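# Wind the cord onto the winder and set it down

## Task

Coil the entire cord onto the winder along its long axis so it passes through both notches. No loop may sit farther than one finger's width out from the winder, and at most one finger's length of loose end may remain beyond the last notch the cord runs through. Afterwards, set the winder on the table and release it.

## Robot and tools

Robot: two arms, left_arm and right_arm, each with a two-finger parallel gripper and a wrist camera. Scene frame: origin at table-top height, midway between the arms, a little behind the near table edge; +x points out over the table, +z up, and left_arm is on the +y side. Image left/right does not match arm names. Calibrated bases: left_arm at (-0.006, +0.316, -0.005) m, right_arm at (-0.003, -0.314, -0.004) m. The gripper's fingers point along its own +z axis and spread along its y axis. end_effector_position is the point between the pads, about 1 cm behind the fingertips.

Cameras (all 896x504): cam_head_left, cam_head_right (on a fixed beam behind the arms), cam_high, cam_low, cam_left_wrist, cam_right_wrist.

execute_actions(actions, cameras): actions is a list of actions; each action is a list of 1 to 15 rows, one row per 1/30 s step, and a short list repeats its final row until step 15. Every row has 14 numbers in [-1, 1], one list covering both arms: dx, dy, dz, rx, ry, rz, opening for left_arm, then the same seven for right_arm. The six pose numbers are offsets, along scene-frame axes, from that arm's Hand target as it stood when the action began; all rows of an action count from that same start, not from the row before, so sending an offset again moves the arm further. Scale: 1.0 equals 0.6 m or 180 degrees; rx, ry, rz form one rotation vector, turning about the Hand target's position. opening is absolute, not an offset: +1 fully open (0.094 m), -1 closed. To leave an arm alone send 0 for its six pose numbers, but always write the opening you want, since 0 there means half open. Images come back only when actions is empty or cameras names them (["all"] for all).

move(target, speed, blend, opening_speed, grip_force, blocking, cameras): drives both grippers in straight lines. target is one 14-number row laid out as above, or a list of up to 15 such rows; every row is an offset from the Hand targets at the move's start, never from the previous row. speed: path top speed in m/s, 0.002 to 2.9, default 0.25 (turning up to twice that in rad/s); one value or one per target. blend: corner rounding in metres for a list, 0 means stop at each point. opening_speed: rate of the commanded opening per second on the -1 to +1 scale, at least 0.2; use it to close gently. grip_force: per-pad limit in newtons, 10 to 50, one value or one per arm; it persists, and low values close slowly. blocking=false returns early while the move continues. A move stops after 10 s even if short. The result adds a move: line: done, off_target, moving, held or fault, plus limits=paced (pose clipped) or limits=held (steps withheld).

wait(seconds 0 to 3600) lets time pass with no new commands. stop brakes a running move. zoom_image(camera, region=[x0, y0, x1, y1]) enlarges part of a camera's latest image; region at most 504 by 504 pixels. read_manual returns licence text only. finished_scene(scene) ends the current scene with its number; it cannot be undone, so call it only once the winder lies on the table, wound, and released.

Results: each arm's end_effector_position (m) and end_effector_quat_wxyz in the scene frame, its Hand target (the last commanded pose after clipping; next offsets count from it), Tool commands, grip_measured (opening on the -1..+1 scale; reads slightly wide when empty and narrower than a squeezed part), Joint positions (last number is the finger opening in metres), Joint velocities (may be omitted when all are within noise), Joint torques, and warning lines such as MOTOR HOT or FAULT.

Behaviour to expect: commanded orientation is clipped to 40 degrees from the current one each step. Friction and gravity leave grippers short, low or tilted, especially far out; tiny moves may not happen or may go sideways. Check position and orientation after each move, correct tilt, and send the remaining gap as an offset. A gripper pressing on something keeps pressing until commanded back. Fast moves overshoot and stray.

Avoid: paths passing near an arm's own base (the elbow can whip round); grippers, housings or wrist cameras touching each other, since the clearance check does not cover them; closing one gripper on the other's fingers; striking the bar, base spacers, rear plate or low rail; fast contacts and targets far past a contact; dropping anything, releasing something still moving, or letting anything leave the table. Keep loads and stretched poses short: at 75 °C a MOTOR HOT warning appears, at 90 °C the arm folds and stops working, at 100 °C it collapses. Loose objects may occasionally be nudged by outside pushes.

Each tool is called after "Emit:" as name(argument=value, ...) on one line, values as JSON.

## Session

Emit:
execute_actions(actions=[])

Scene clock: 0.00 s.
left_arm: end_effector_position=(+0.3747, +0.3382, +0.0633) grip_measured=+1.000 end_effector_quat_wxyz=(+0.536, -0.054, +0.842, +0.027) | right_arm: end_effector_position=(+0.3791, -0.3273, +0.0804) grip_measured=+1.000 end_effector_quat_wxyz=(+0.594, +0.026, +0.798, -0.099)
Joint positions: left_arm=[0.006 1.522 0.345 0.739 -0.069 -0.065 0.094] | right_arm=[0.08 1.602 0.279 1.044 0.276 -0.052 0.094]
Joint velocities: within noise
Joint torques (N m): no reading
Heat: left arm: 40 °C; right arm: 42 °C.
Hand target: left_arm +0.3798, +0.3389, +0.0735; +0.550, -0.055, +0.833, +0.028 | right_arm +0.3823, -0.3271, +0.0884; +0.605, +0.029, +0.790, -0.098
Tool commands: left_gripper/opening=+1.0 right_gripper/opening=+1.0

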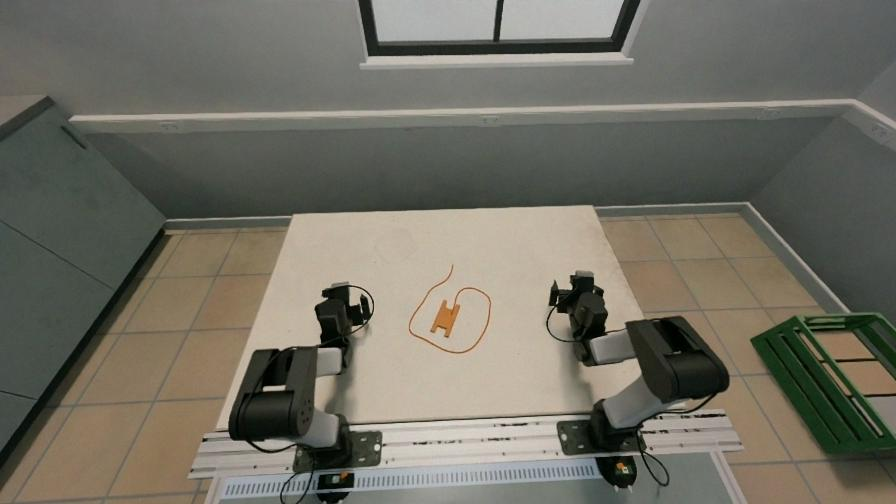

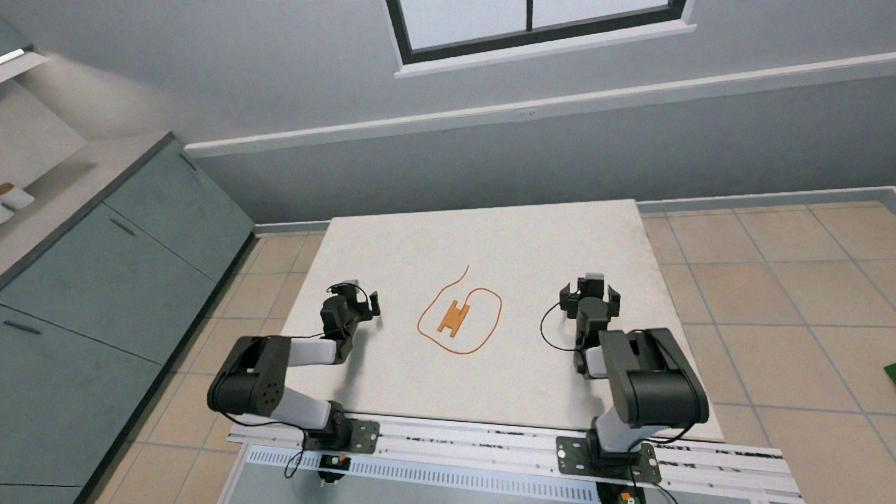

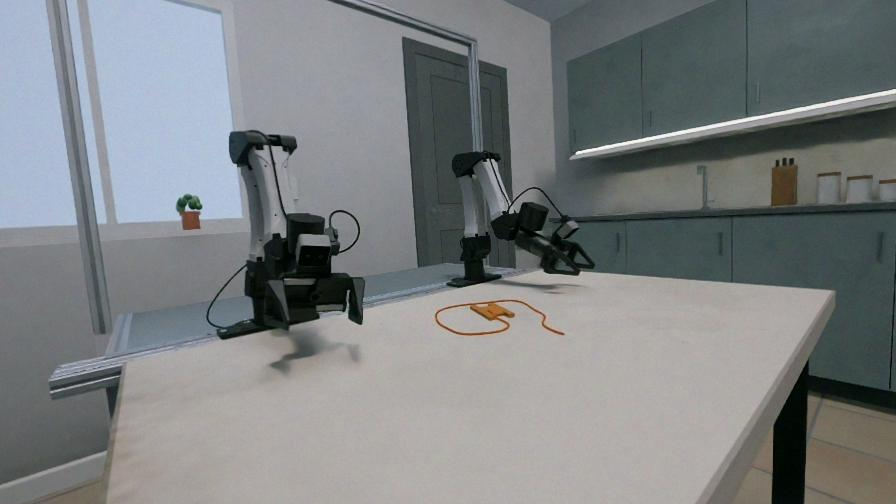

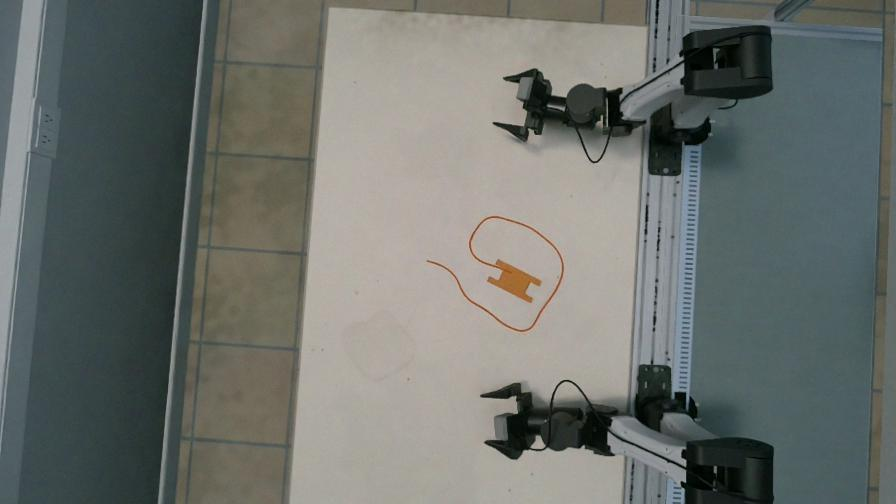

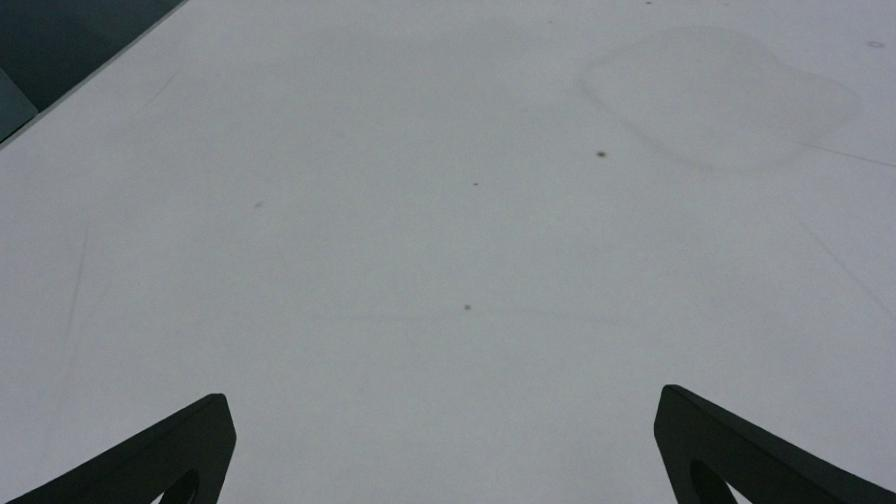

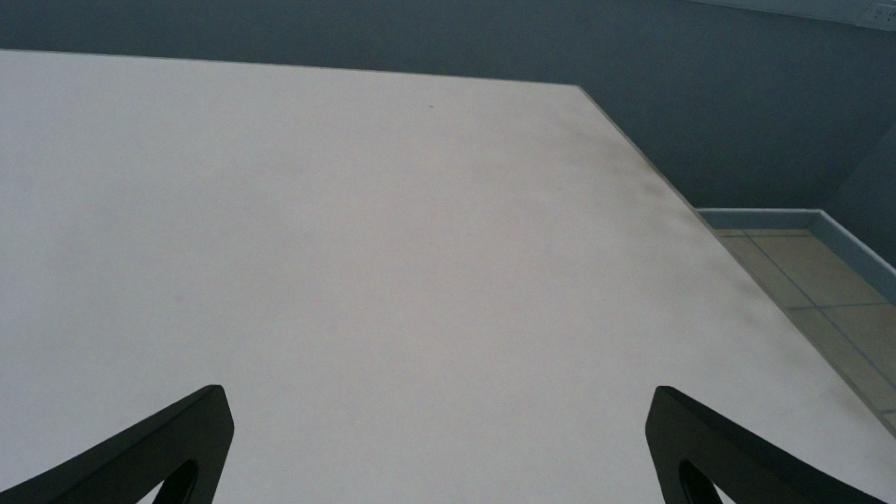

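Emit:
zoom_image(camera="cam_high", region=[420, 200, 580, 340])

Emit:
zoom_image(camera="cam_low", region=[420, 280, 580, 350])

Scaled by 3.150 from the camera's image (finer frame: 1280x720).

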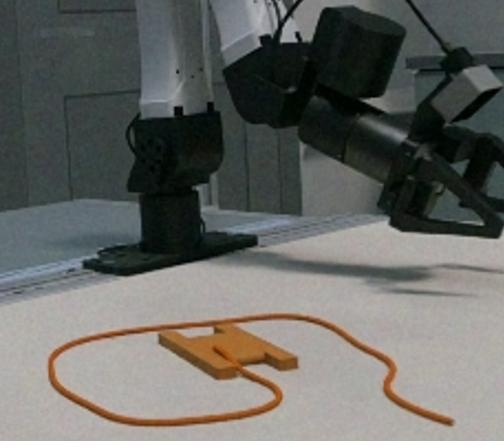

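Scaled by 3.150 from the camera's image (finer frame: 1280x720).

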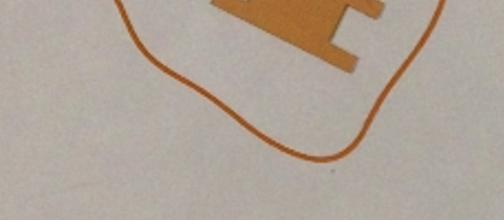

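Emit:
zoom_image(camera="cam_low", region=[420, 205, 580, 340])

Emit:
zoom_image(camera="cam_low", region=[480, 255, 550, 306])

Emit:
zoom_image(camera="cam_high", region=[430, 292, 570, 340])

Scaled by 3.150 from the camera's image (finer frame: 1280x720).

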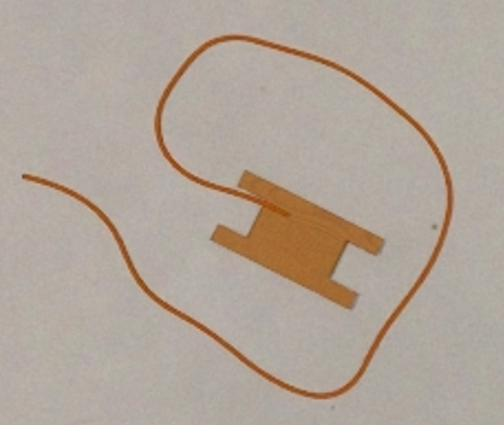

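Scaled by 7.200 from the camera's image (finer frame: 1280x720).

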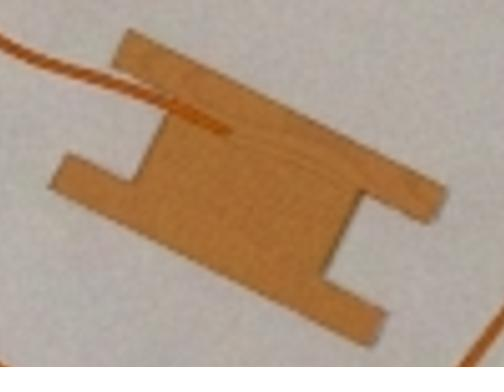

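Scaled by 3.600 from the camera's image (finer frame: 1280x720).

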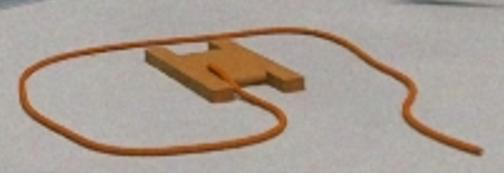

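Emit:
move(target=[0,0,0,0,0,0,1,-0.062,0.608,0.12,0.163,0.389,-0.1076,1], cameras=["cam_right_wrist","cam_low","cam_head_left"])

Scene clock: 94.93 s.
left_arm: end_effector_position=(+0.3747, +0.3382, +0.0633) grip_measured=+1.000 end_effector_quat_wxyz=(+0.536, -0.054, +0.842, +0.027) | right_arm: end_effector_position=(+0.3453, +0.0332, +0.1655) grip_measured=+1.000 end_effector_quat_wxyz=(+0.066, +0.228, +0.967, +0.093)
Joint positions: left_arm=[0.006 1.522 0.345 0.739 -0.069 -0.065 0.094] | right_arm=[0.785 2.365 2.6 -1.571 0.023 1.253 0.094]
Joint torques (N m): left_arm=[0.18 -4.34 5.46 2.36 -0.12 -0.01] | right_arm=[-0.08 -11.38 6.91 0.52 -0.08 0.05]
Heat: left arm: 43 °C; right arm: 45 °C.
Hand target: left_arm +0.3798, +0.3389, +0.0735; +0.550, -0.055, +0.833, +0.028 | right_arm +0.3451, +0.0378, +0.1604; +0.001, +0.233, +0.972, +0.000
Off the commanded pose: left_arm 0.011 m, 2 deg | right_arm 0.007 m, 13 deg.
joint sent to its limit (right arm) — joint 4 (wrist pitch), lower limit. The joint targets are off in orientation, not in position.
move: off_target (right_arm)
cam_right_wrist: T_world_to_cam=[[-0.41396, -0.88704, -0.20445, 0.2055], [-0.87752, 0.32913, 0.34877, 0.27191], [-0.24208, 0.32378, -0.91464, 0.31355]] pos_world=[0.39958, -0.00873, 0.23397]
Images, in order (width x height): cam_head_left 896x504, cam_low 896x504, cam_right_wrist 896x504.

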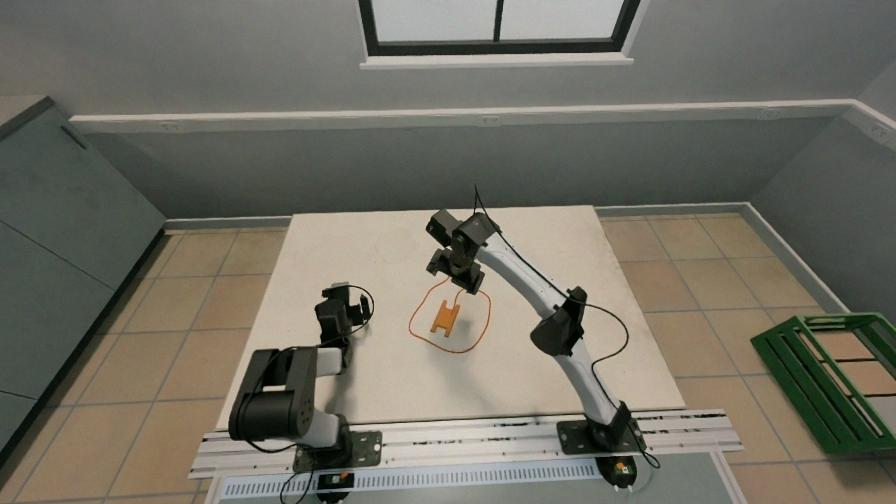

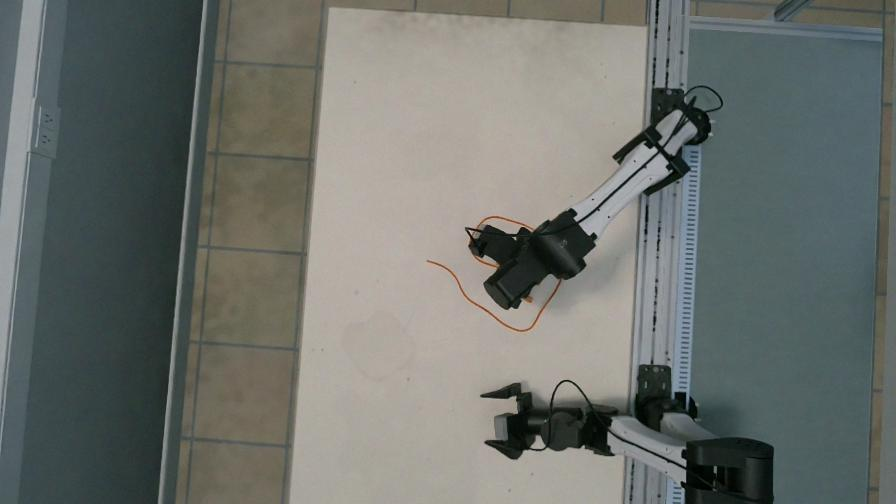

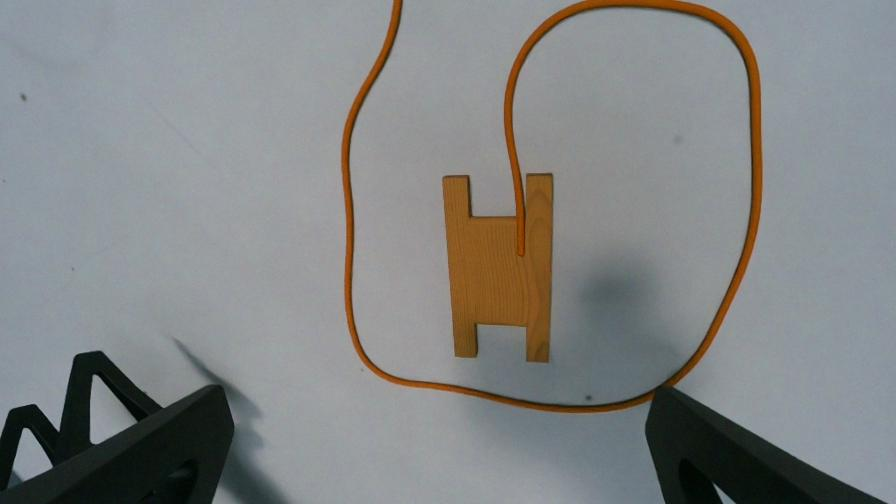

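Emit:
move(target=[0,0,0,0,0,0,1,-0.008,0.010,-0.20,0,0,0,0.7], cameras=["cam_right_wrist","cam_high"])

Scene clock: 110.27 s.
left_arm: end_effector_position=(+0.3747, +0.3382, +0.0633) grip_measured=+1.000 end_effector_quat_wxyz=(+0.536, -0.054, +0.842, +0.027) | right_arm: end_effector_position=(+0.3413, +0.0371, +0.0442) grip_measured=+0.703 end_effector_quat_wxyz=(+0.005, +0.232, +0.973, -0.003)
Joint positions: left_arm=[0.006 1.522 0.345 0.739 -0.069 -0.065 0.094] | right_arm=[0.793 2.562 2.487 -1.49 0.019 1.27 0.08]
Joint torques (N m): left_arm=[0.14 -4.31 5.48 2.36 -0.13 0] | right_arm=[0.25 -13.71 7.34 0.12 -0.02 0.07]
Heat: left arm: 43 °C; right arm: 50 °C.
Hand target: left_arm +0.3798, +0.3389, +0.0735; +0.550, -0.055, +0.833, +0.028 | right_arm +0.3403, +0.0438, +0.0404; +0.001, +0.233, +0.972, +0.000
Off the commanded pose: left_arm 0.011 m, 2 deg | right_arm 0.008 m, 1 deg.
move: done
cam_right_wrist: T_world_to_cam=[[-0.43605, -0.89989, 0.00847, 0.18121], [-0.81085, 0.39695, 0.43007, 0.28058], [-0.39038, 0.18066, -0.90276, 0.25584]] pos_world=[0.4064, 0.00547, 0.10875]
Images, in order (width x height): cam_high 896x504, cam_right_wrist 896x504.

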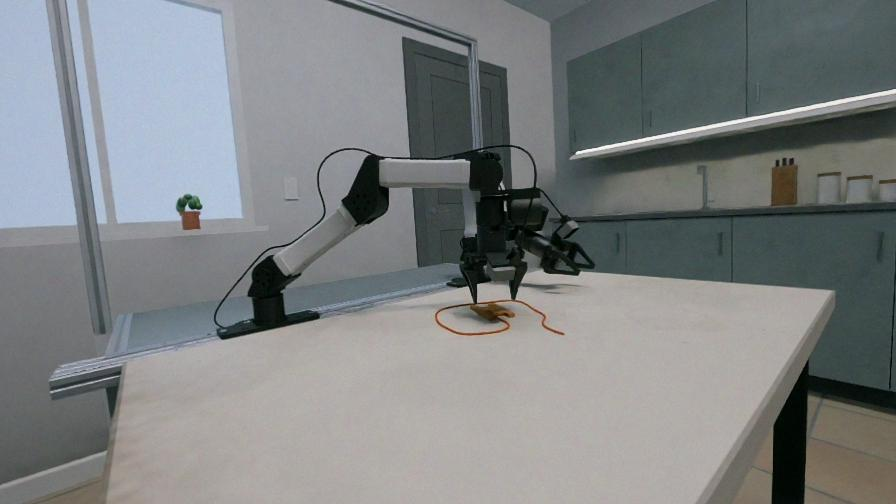

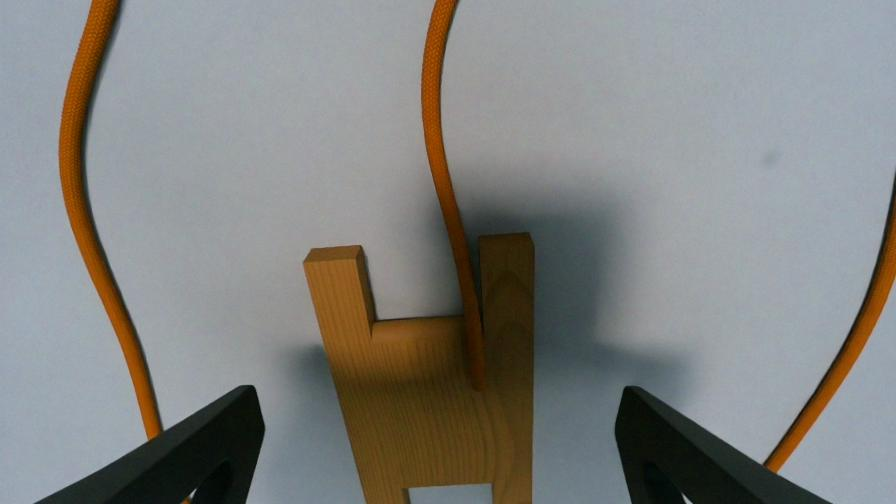

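Emit:
move(target=[0,0,0,0,0,0,1,0,0,-0.047,0,0,0.033,0.7], cameras=["cam_right_wrist","cam_high"], speed=0.06)

Emit:
zoom_image(camera="cam_high", region=[430, 250, 570, 340])

Scene clock: 123.37 s.
left_arm: end_effector_position=(+0.3747, +0.3382, +0.0633) grip_measured=+1.000 end_effector_quat_wxyz=(+0.536, -0.054, +0.842, +0.027) | right_arm: end_effector_position=(+0.3425, +0.0386, +0.0151) grip_measured=+0.703 end_effector_quat_wxyz=(+0.003, +0.190, +0.982, -0.005)
Joint positions: left_arm=[0.006 1.522 0.345 0.739 -0.069 -0.065 0.094] | right_arm=[0.793 2.562 2.37 -1.378 0.019 1.185 0.08]
Joint torques (N m): left_arm=[0.17 -4.31 5.45 2.35 -0.13 0] | right_arm=[0.05 -15.51 4.48 0.32 -0.11 -0.19]
Heat: left arm: 43 °C; right arm: 53 °C.
Hand target: left_arm +0.3798, +0.3389, +0.0735; +0.550, -0.055, +0.833, +0.028 | right_arm +0.3403, +0.0437, +0.0123; +0.001, +0.183, +0.983, +0.000
Off the commanded pose: left_arm 0.011 m, 2 deg | right_arm 0.006 m, 1 deg.
move: done
cam_right_wrist: T_world_to_cam=[[-0.35823, -0.93354, 0.01325, 0.15784], [-0.83999, 0.32847, 0.43188, 0.30611], [-0.40753, 0.14358, -0.90183, 0.23701]] pos_world=[0.41026, 0.01277, 0.07944]
Images, in order (width x height): cam_high 896x504, cam_right_wrist 896x504.

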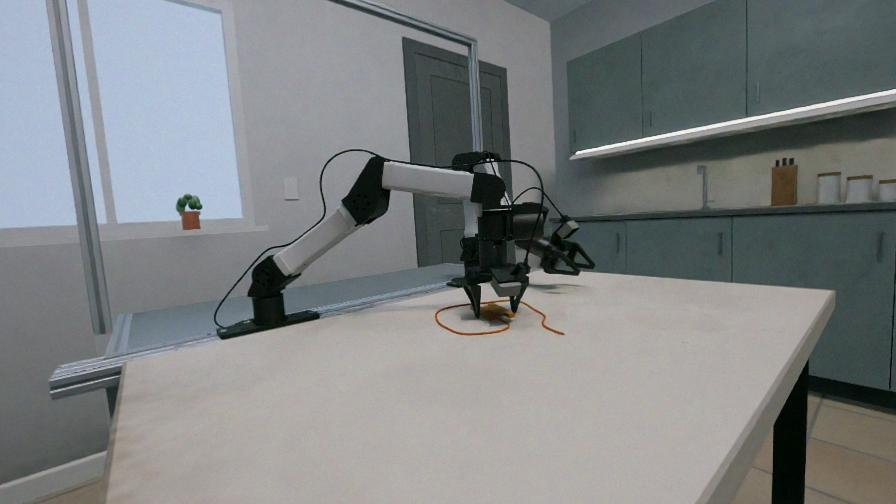

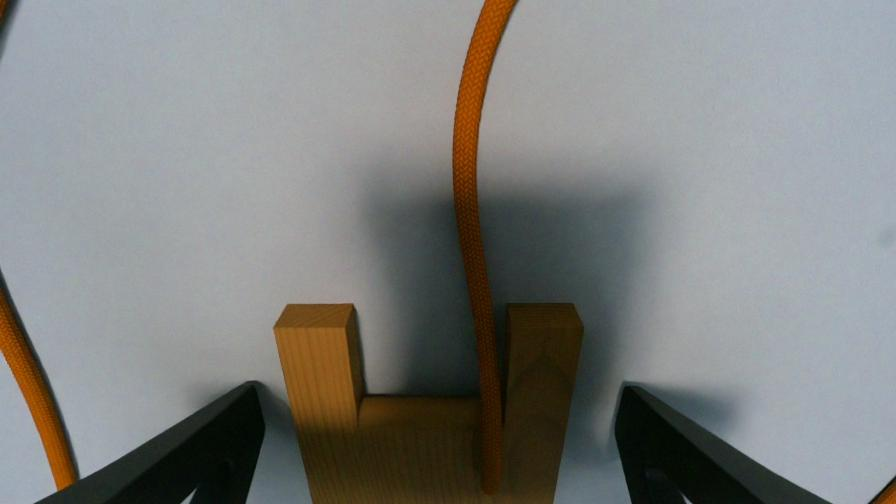

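Scaled by 3.600 from the camera's image (finer frame: 1280x720).

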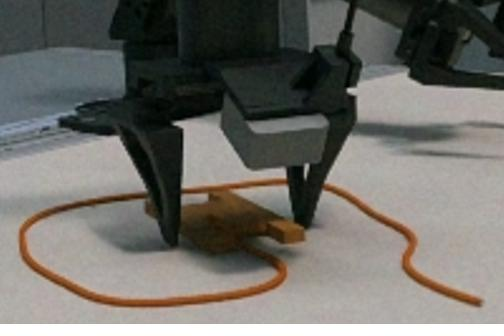

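Emit:
move(target=[[0,0,0,0,0,0,1,0,0,0,0,0,0,0.0],[0,0,0,0,0,0,1,0,0,0.15,0,0,0,0.0],[0,0,0,0,0,0,1,-0.044,-0.073,0.37,-0.046,-0.247,0.111,0.0]], opening_speed=0.7, speed=[0.2,0.2,0.25], cameras=["cam_right_wrist","cam_high","cam_low","cam_head_left"])

Emit:
zoom_image(camera="cam_high", region=[420, 150, 620, 350])

Scene clock: 153.70 s.
left_arm: end_effector_position=(+0.3747, +0.3382, +0.0633) grip_measured=+1.000 end_effector_quat_wxyz=(+0.536, -0.054, +0.842, +0.027) | right_arm: end_effector_position=(+0.3148, +0.0017, +0.2114) grip_measured=+0.182 end_effector_quat_wxyz=(+0.361, -0.007, +0.932, -0.021)
Joint positions: left_arm=[0.006 1.522 0.345 0.739 -0.069 -0.065 0.094] | right_arm=[1.012 1.876 1.827 -1.102 0.641 0.865 0.056]
Joint torques (N m): left_arm=[0.18 -4.33 5.5 2.36 -0.12 -0.01] | right_arm=[0.03 -15.99 5.15 1.18 0.53 -0.16]
Heat: left arm: 44 °C; right arm: 64 °C.
Hand target: left_arm +0.3798, +0.3389, +0.0735; +0.550, -0.055, +0.833, +0.028 | right_arm +0.3139, +0.0000, +0.2343; +0.383, -0.001, +0.924, +0.000
Off the commanded pose: left_arm 0.011 m, 2 deg | right_arm 0.023 m, 4 deg.
move: off_target (right_arm)
cam_right_wrist: T_world_to_cam=[[0.00671, -0.99827, 0.05839, -0.01348], [-0.95991, -0.0228, -0.27938, 0.39888], [0.28023, -0.05417, -0.9584, 0.2038]] pos_world=[0.32587, 0.00668, 0.30754]
Images, in order (width x height): cam_head_left 896x504, cam_high 896x504, cam_low 896x504, cam_right_wrist 896x504.

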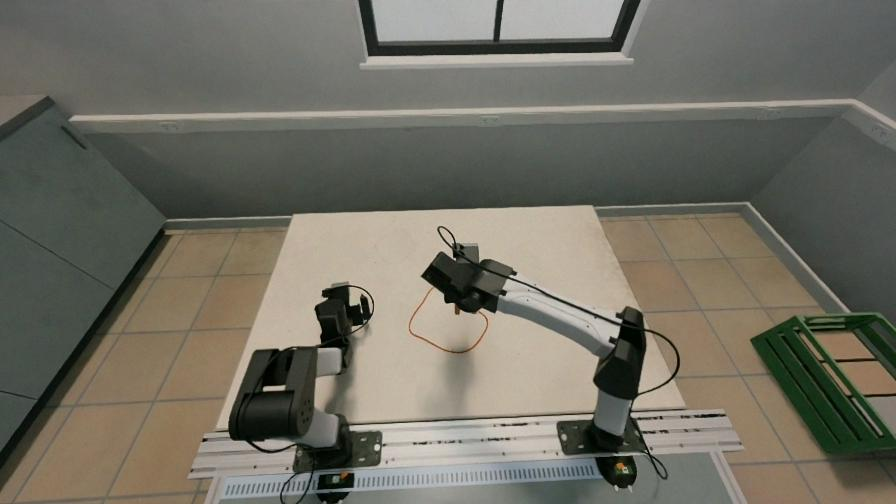

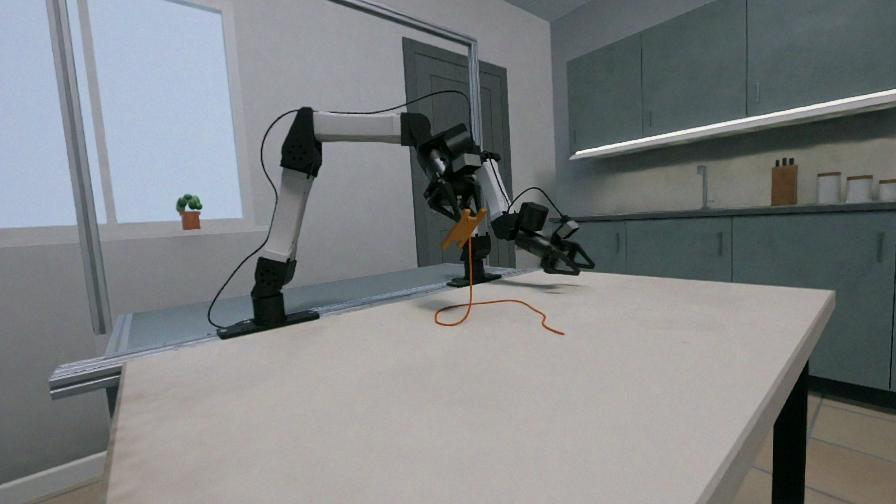

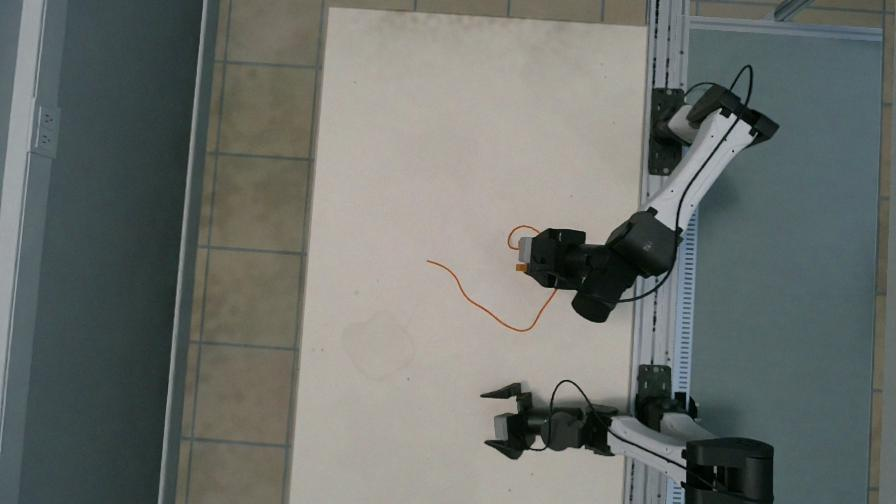

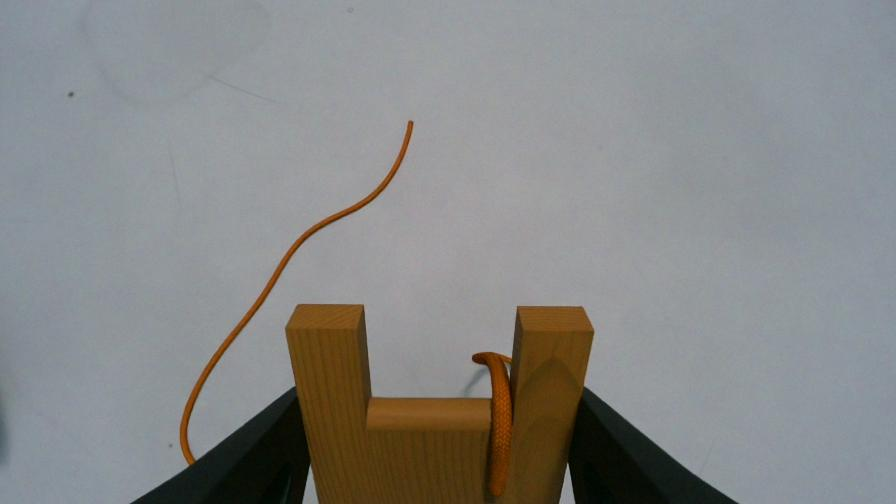

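Scaled by 2.520 from the camera's image (finer frame: 1280x720).

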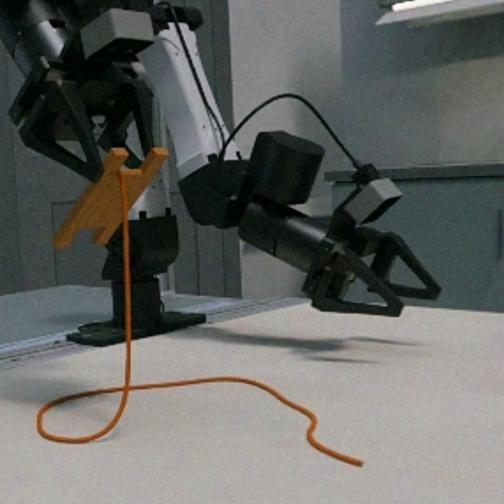

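Emit:
move(target=[-0.151,-0.365,0.181,-0.298,0.0872,-0.4459,-0.1,0,0,0,0,0,0,0.0], cameras=["cam_left_wrist","cam_high","cam_low"])

Emit:
zoom_image(camera="cam_high", region=[380, 150, 580, 350])

Scene clock: 177.50 s.
left_arm: end_effector_position=(+0.2902, +0.1216, +0.1851) grip_measured=-0.098 end_effector_quat_wxyz=(+0.249, +0.261, +0.673, -0.646) | right_arm: end_effector_position=(+0.3149, +0.0019, +0.2114) grip_measured=+0.182 end_effector_quat_wxyz=(+0.361, -0.007, +0.932, -0.021)
Joint positions: left_arm=[-0.081 1.59 0.715 0.468 1.511 -0.421 0.042] | right_arm=[1.012 1.876 1.827 -1.101 0.641 0.865 0.056]
Joint torques (N m): left_arm=[-0.44 -3.52 4.92 1.95 0.3 -0.07] | right_arm=[0.1 -15.68 5.11 1.14 0.58 -0.19]
Heat: left arm: 44 °C; right arm: 75 °C. Fold the right arm in close to its base, or ease its load, before you think long.
Hand target: left_arm +0.2892, +0.1199, +0.1822; +0.255, +0.255, +0.659, -0.659 | right_arm +0.3138, +0.0000, +0.2343; +0.383, -0.001, +0.924, +0.000
Off the commanded pose: left_arm 0.004 m, 2 deg | right_arm 0.023 m, 4 deg.
MOTOR HOT: joint 2 (shoulder) of the right arm reports 75 °C; the controller's stop level is 90 °C. To cool a motor, set the load down, stop pushing, or move to a pose that needs little force.
move: done
cam_left_wrist: T_world_to_cam=[[-0.68795, -0.0071, 0.72572, 0.06678], [-0.65244, 0.44402, -0.61414, 0.28797], [-0.31787, -0.89599, -0.3101, 0.34904]] pos_world=[0.34477, 0.18534, 0.23663]
Images, in order (width x height): cam_high 896x504, cam_low 896x504, cam_left_wrist 896x504.

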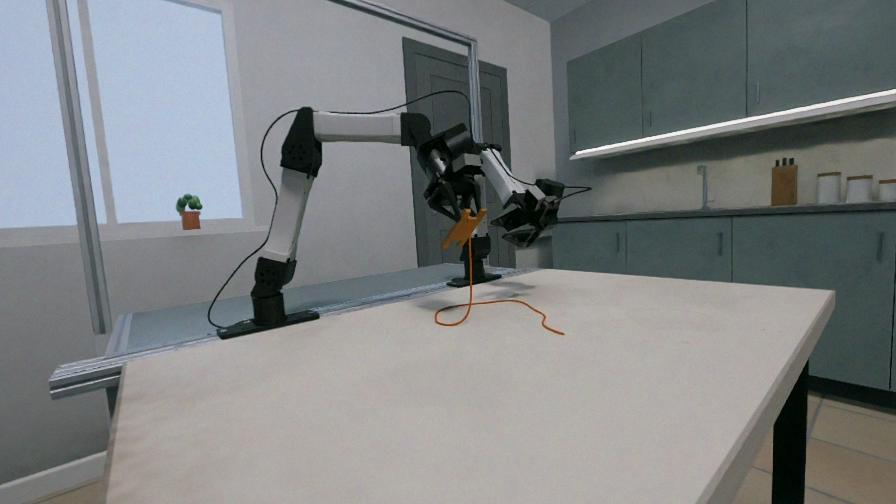

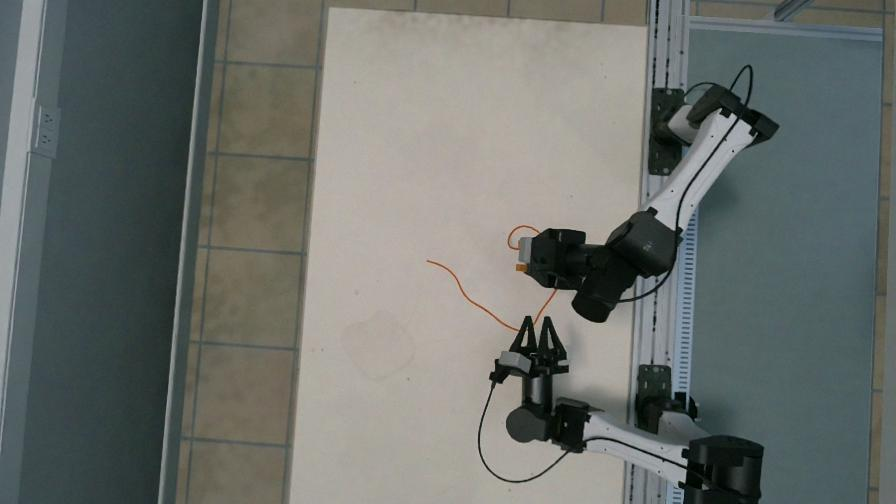

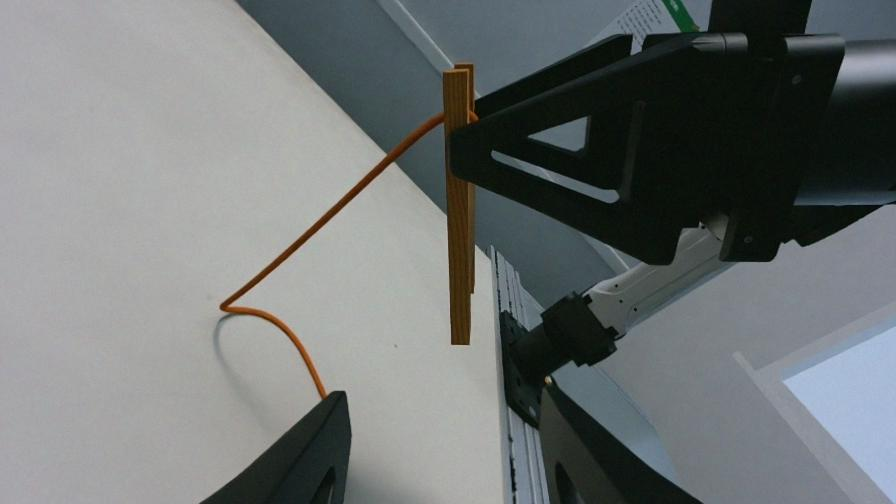

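Scaled by 2.520 from the camera's image (finer frame: 1280x720).

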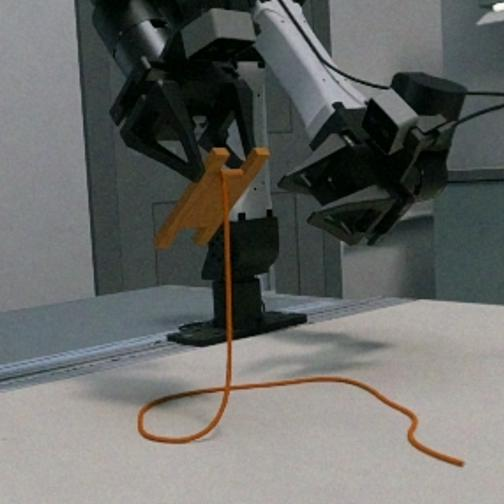

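Emit:
move(target=[[-0.017,-0.163,-0.007,0,0,0,-0.1,0,0,0,0,0,0,0],[-0.017,-0.163,-0.007,0,0,0,-0.95,0,0,0,0,0,0,0]], speed=0.15, opening_speed=0.7, cameras=["cam_left_wrist"])

Scene clock: 193.13 s.
left_arm: end_effector_position=(+0.2802, +0.0233, +0.1786) grip_measured=-0.845 end_effector_quat_wxyz=(+0.252, +0.252, +0.663, -0.658) | right_arm: end_effector_position=(+0.3144, +0.0018, +0.2159) grip_measured=+0.182 end_effector_quat_wxyz=(+0.364, -0.007, +0.931, -0.015)
Joint positions: left_arm=[-0.408 1.743 0.662 1.109 1.184 -0.864 0.007] | right_arm=[1.012 1.865 1.827 -1.098 0.639 0.86 0.056]
Joint torques (N m): left_arm=[-0.43 -4.78 4.36 2.15 -0.11 0.04] | right_arm=[0.13 -14.54 5.29 1.12 0.62 -0.19]
Heat: left arm: 43 °C; right arm: 78 °C. Fold the right arm in close to its base, or ease its load, before you think long.
Hand target: left_arm +0.2790, +0.0221, +0.1780; +0.255, +0.255, +0.660, -0.660 | right_arm +0.3139, +0.0000, +0.2342; +0.383, -0.001, +0.924, +0.000
Off the commanded pose: left_arm 0.002 m, 1 deg | right_arm 0.018 m, 3 deg.
MOTOR HOT: still on. Joint 2 (shoulder) of the right arm reports 78 °C.
move: done
cam_left_wrist: T_world_to_cam=[[-0.68017, 0.01483, 0.73291, 0.05998], [-0.66097, 0.41996, -0.6219, 0.32549], [-0.31701, -0.90742, -0.27585, 0.24961]] pos_world=[0.33506, 0.08892, 0.22731]

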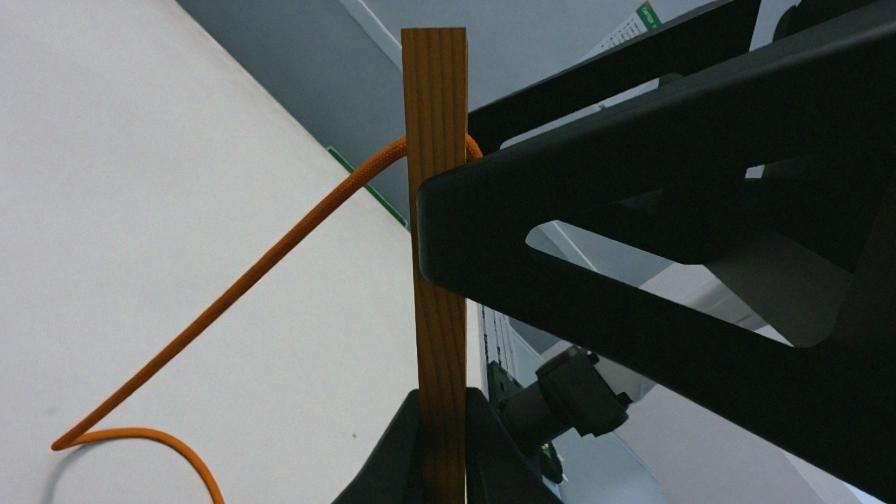

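Emit:
move(target=[[0,0,0,0,0,0,-0.95,0,0,0,0,0,0,0.6],[0,0,0,0,0,0,-0.95,-0.11,0,0.12,0,0,0,0.6],[0,0,0,0,0,0,-0.95,-0.057,-0.233,-0.024,0.472,0.196,0.196,0.6],[0.018,0.003,0.087,0,-0.765,0,-0.95,-0.057,-0.233,-0.024,0.472,0.196,0.196,-0.1]], speed=[0.2,0.3,0.5,0.5], cameras=["cam_left_wrist","cam_high","cam_low","cam_right_wrist","cam_head_left"])

Emit:
zoom_image(camera="cam_high", region=[380, 150, 580, 350])

Scene clock: 222.03 s.
left_arm: end_effector_position=(+0.2886, +0.0227, +0.2072) grip_measured=-0.854 end_effector_quat_wxyz=(+0.698, +0.715, +0.026, -0.025) | right_arm: end_effector_position=(+0.2776, -0.1416, +0.2191) grip_measured=-0.097 end_effector_quat_wxyz=(+0.001, +0.013, +0.716, +0.698)
Joint positions: left_arm=[-0.399 1.659 0.75 0.893 1.194 1.518 0.007] | right_arm=[-0.015 1.494 0.922 -0.484 -1.542 0.522 0.042]
Joint torques (N m): left_arm=[0.65 -8.02 7.61 1.66 0.01 0.07] | right_arm=[0.14 -4.92 6.08 1.03 -0.73 -0.29]
Heat: left arm: 45 °C; right arm: 70 °C.
Hand target: left_arm +0.2899, +0.0239, +0.2301; +0.707, +0.707, +0.000, +0.000 | right_arm +0.2796, -0.1398, +0.2198; +0.000, +0.000, +0.706, +0.708
Off the commanded pose: left_arm 0.023 m, 4 deg | right_arm 0.003 m, 2 deg.
MOTOR HOT: cleared for the motors of the right arm.
joint sent to its limit (right arm) — joint 5 (wrist yaw), lower limit. The joint targets still meet the commanded pose.
move: off_target (left_arm)
cam_left_wrist: T_world_to_cam=[[-0.0515, 0.04454, -0.99768, 0.22119], [0.90749, 0.41914, -0.02813, -0.22664], [0.41691, -0.90683, -0.06201, 0.00346]] pos_world=[0.21562, 0.08828, 0.21451]
cam_right_wrist: T_world_to_cam=[[-0.00062, -0.02938, -0.99957, 0.2143], [-0.90705, -0.42083, 0.01293, 0.22698], [-0.42103, 0.90667, -0.02639, 0.34029]] pos_world=[0.34928, -0.20672, 0.22025]
Images, in order (width x height): cam_head_left 896x504, cam_high 896x504, cam_low 896x504, cam_left_wrist 896x504, cam_right_wrist 896x504.

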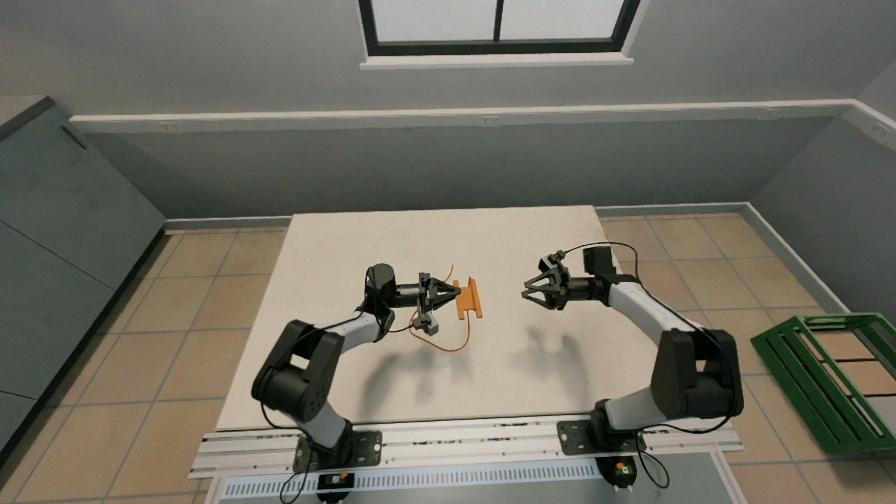

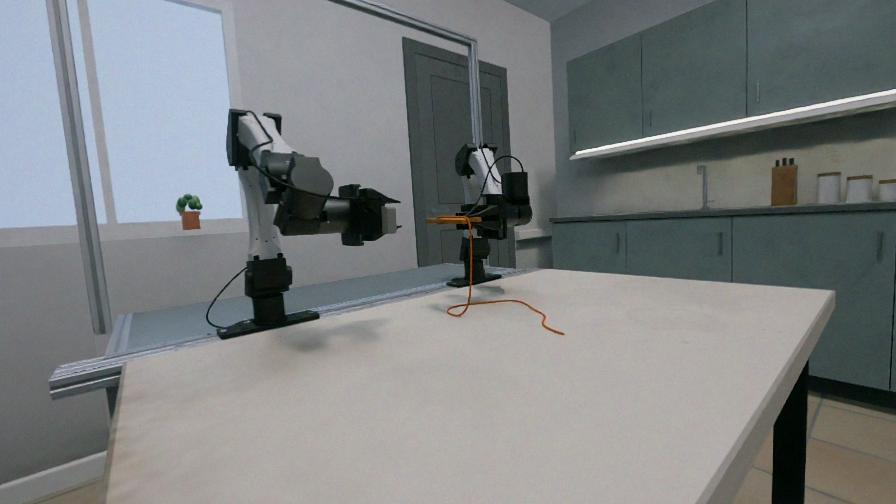

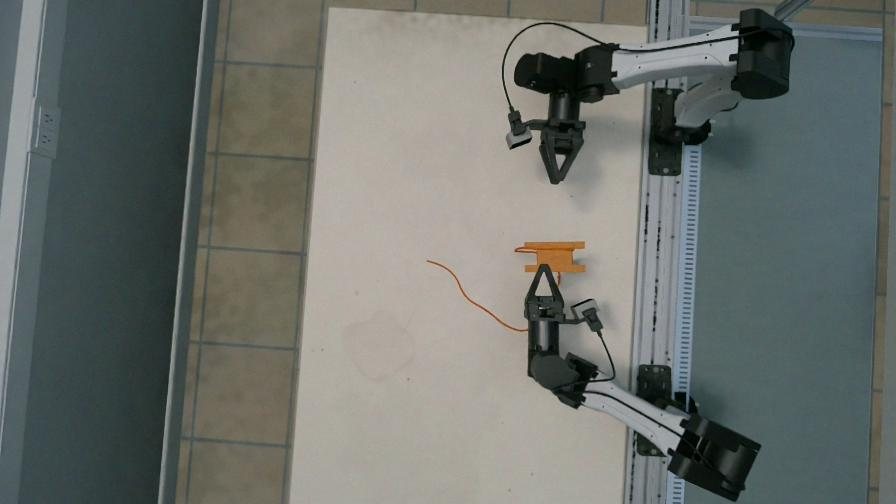

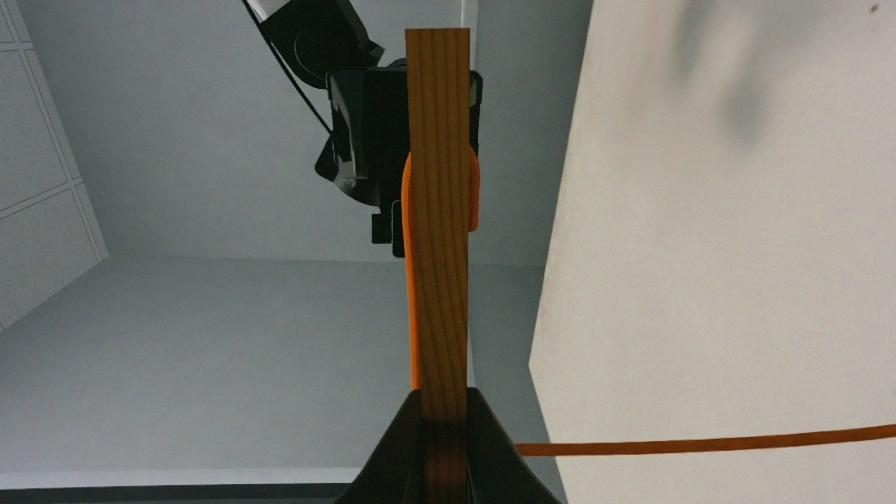

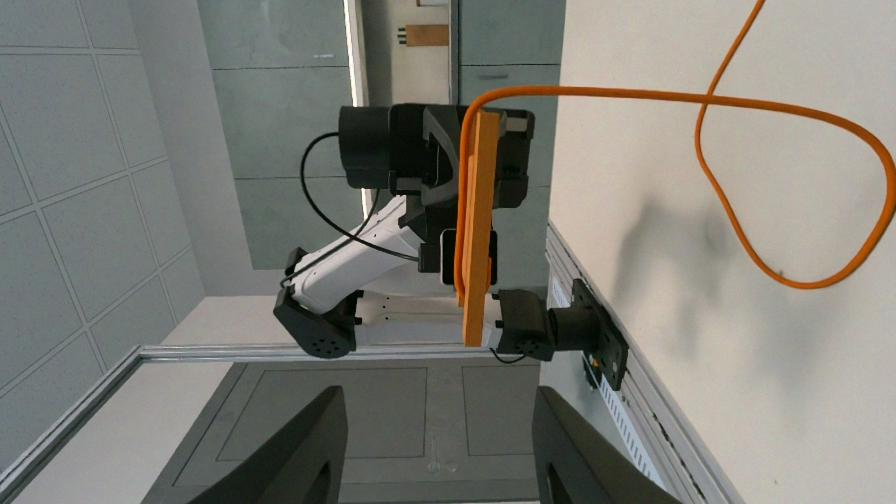

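Scaled by 2.520 from the camera's image (finer frame: 1280x720).

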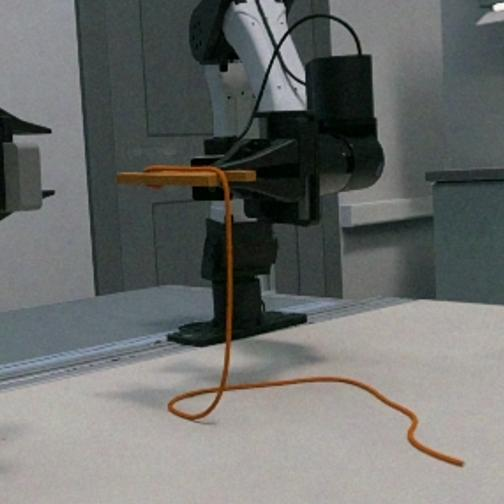

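Emit:
zoom_image(camera="cam_low", region=[490, 225, 610, 285])

Emit:
zoom_image(camera="cam_head_left", region=[400, 255, 520, 350])

Scaled by 4.200 from the camera's image (finer frame: 1280x720).

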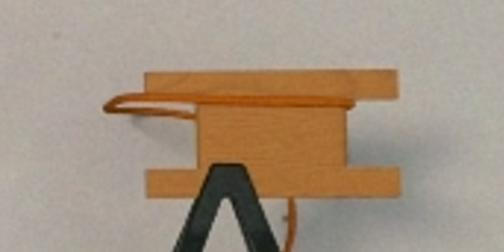

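Scaled by 4.200 from the camera's image (finer frame: 1280x720).

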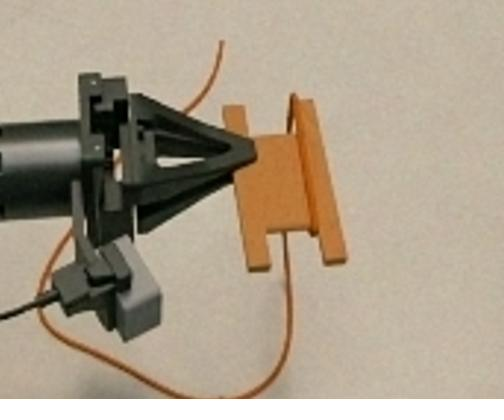

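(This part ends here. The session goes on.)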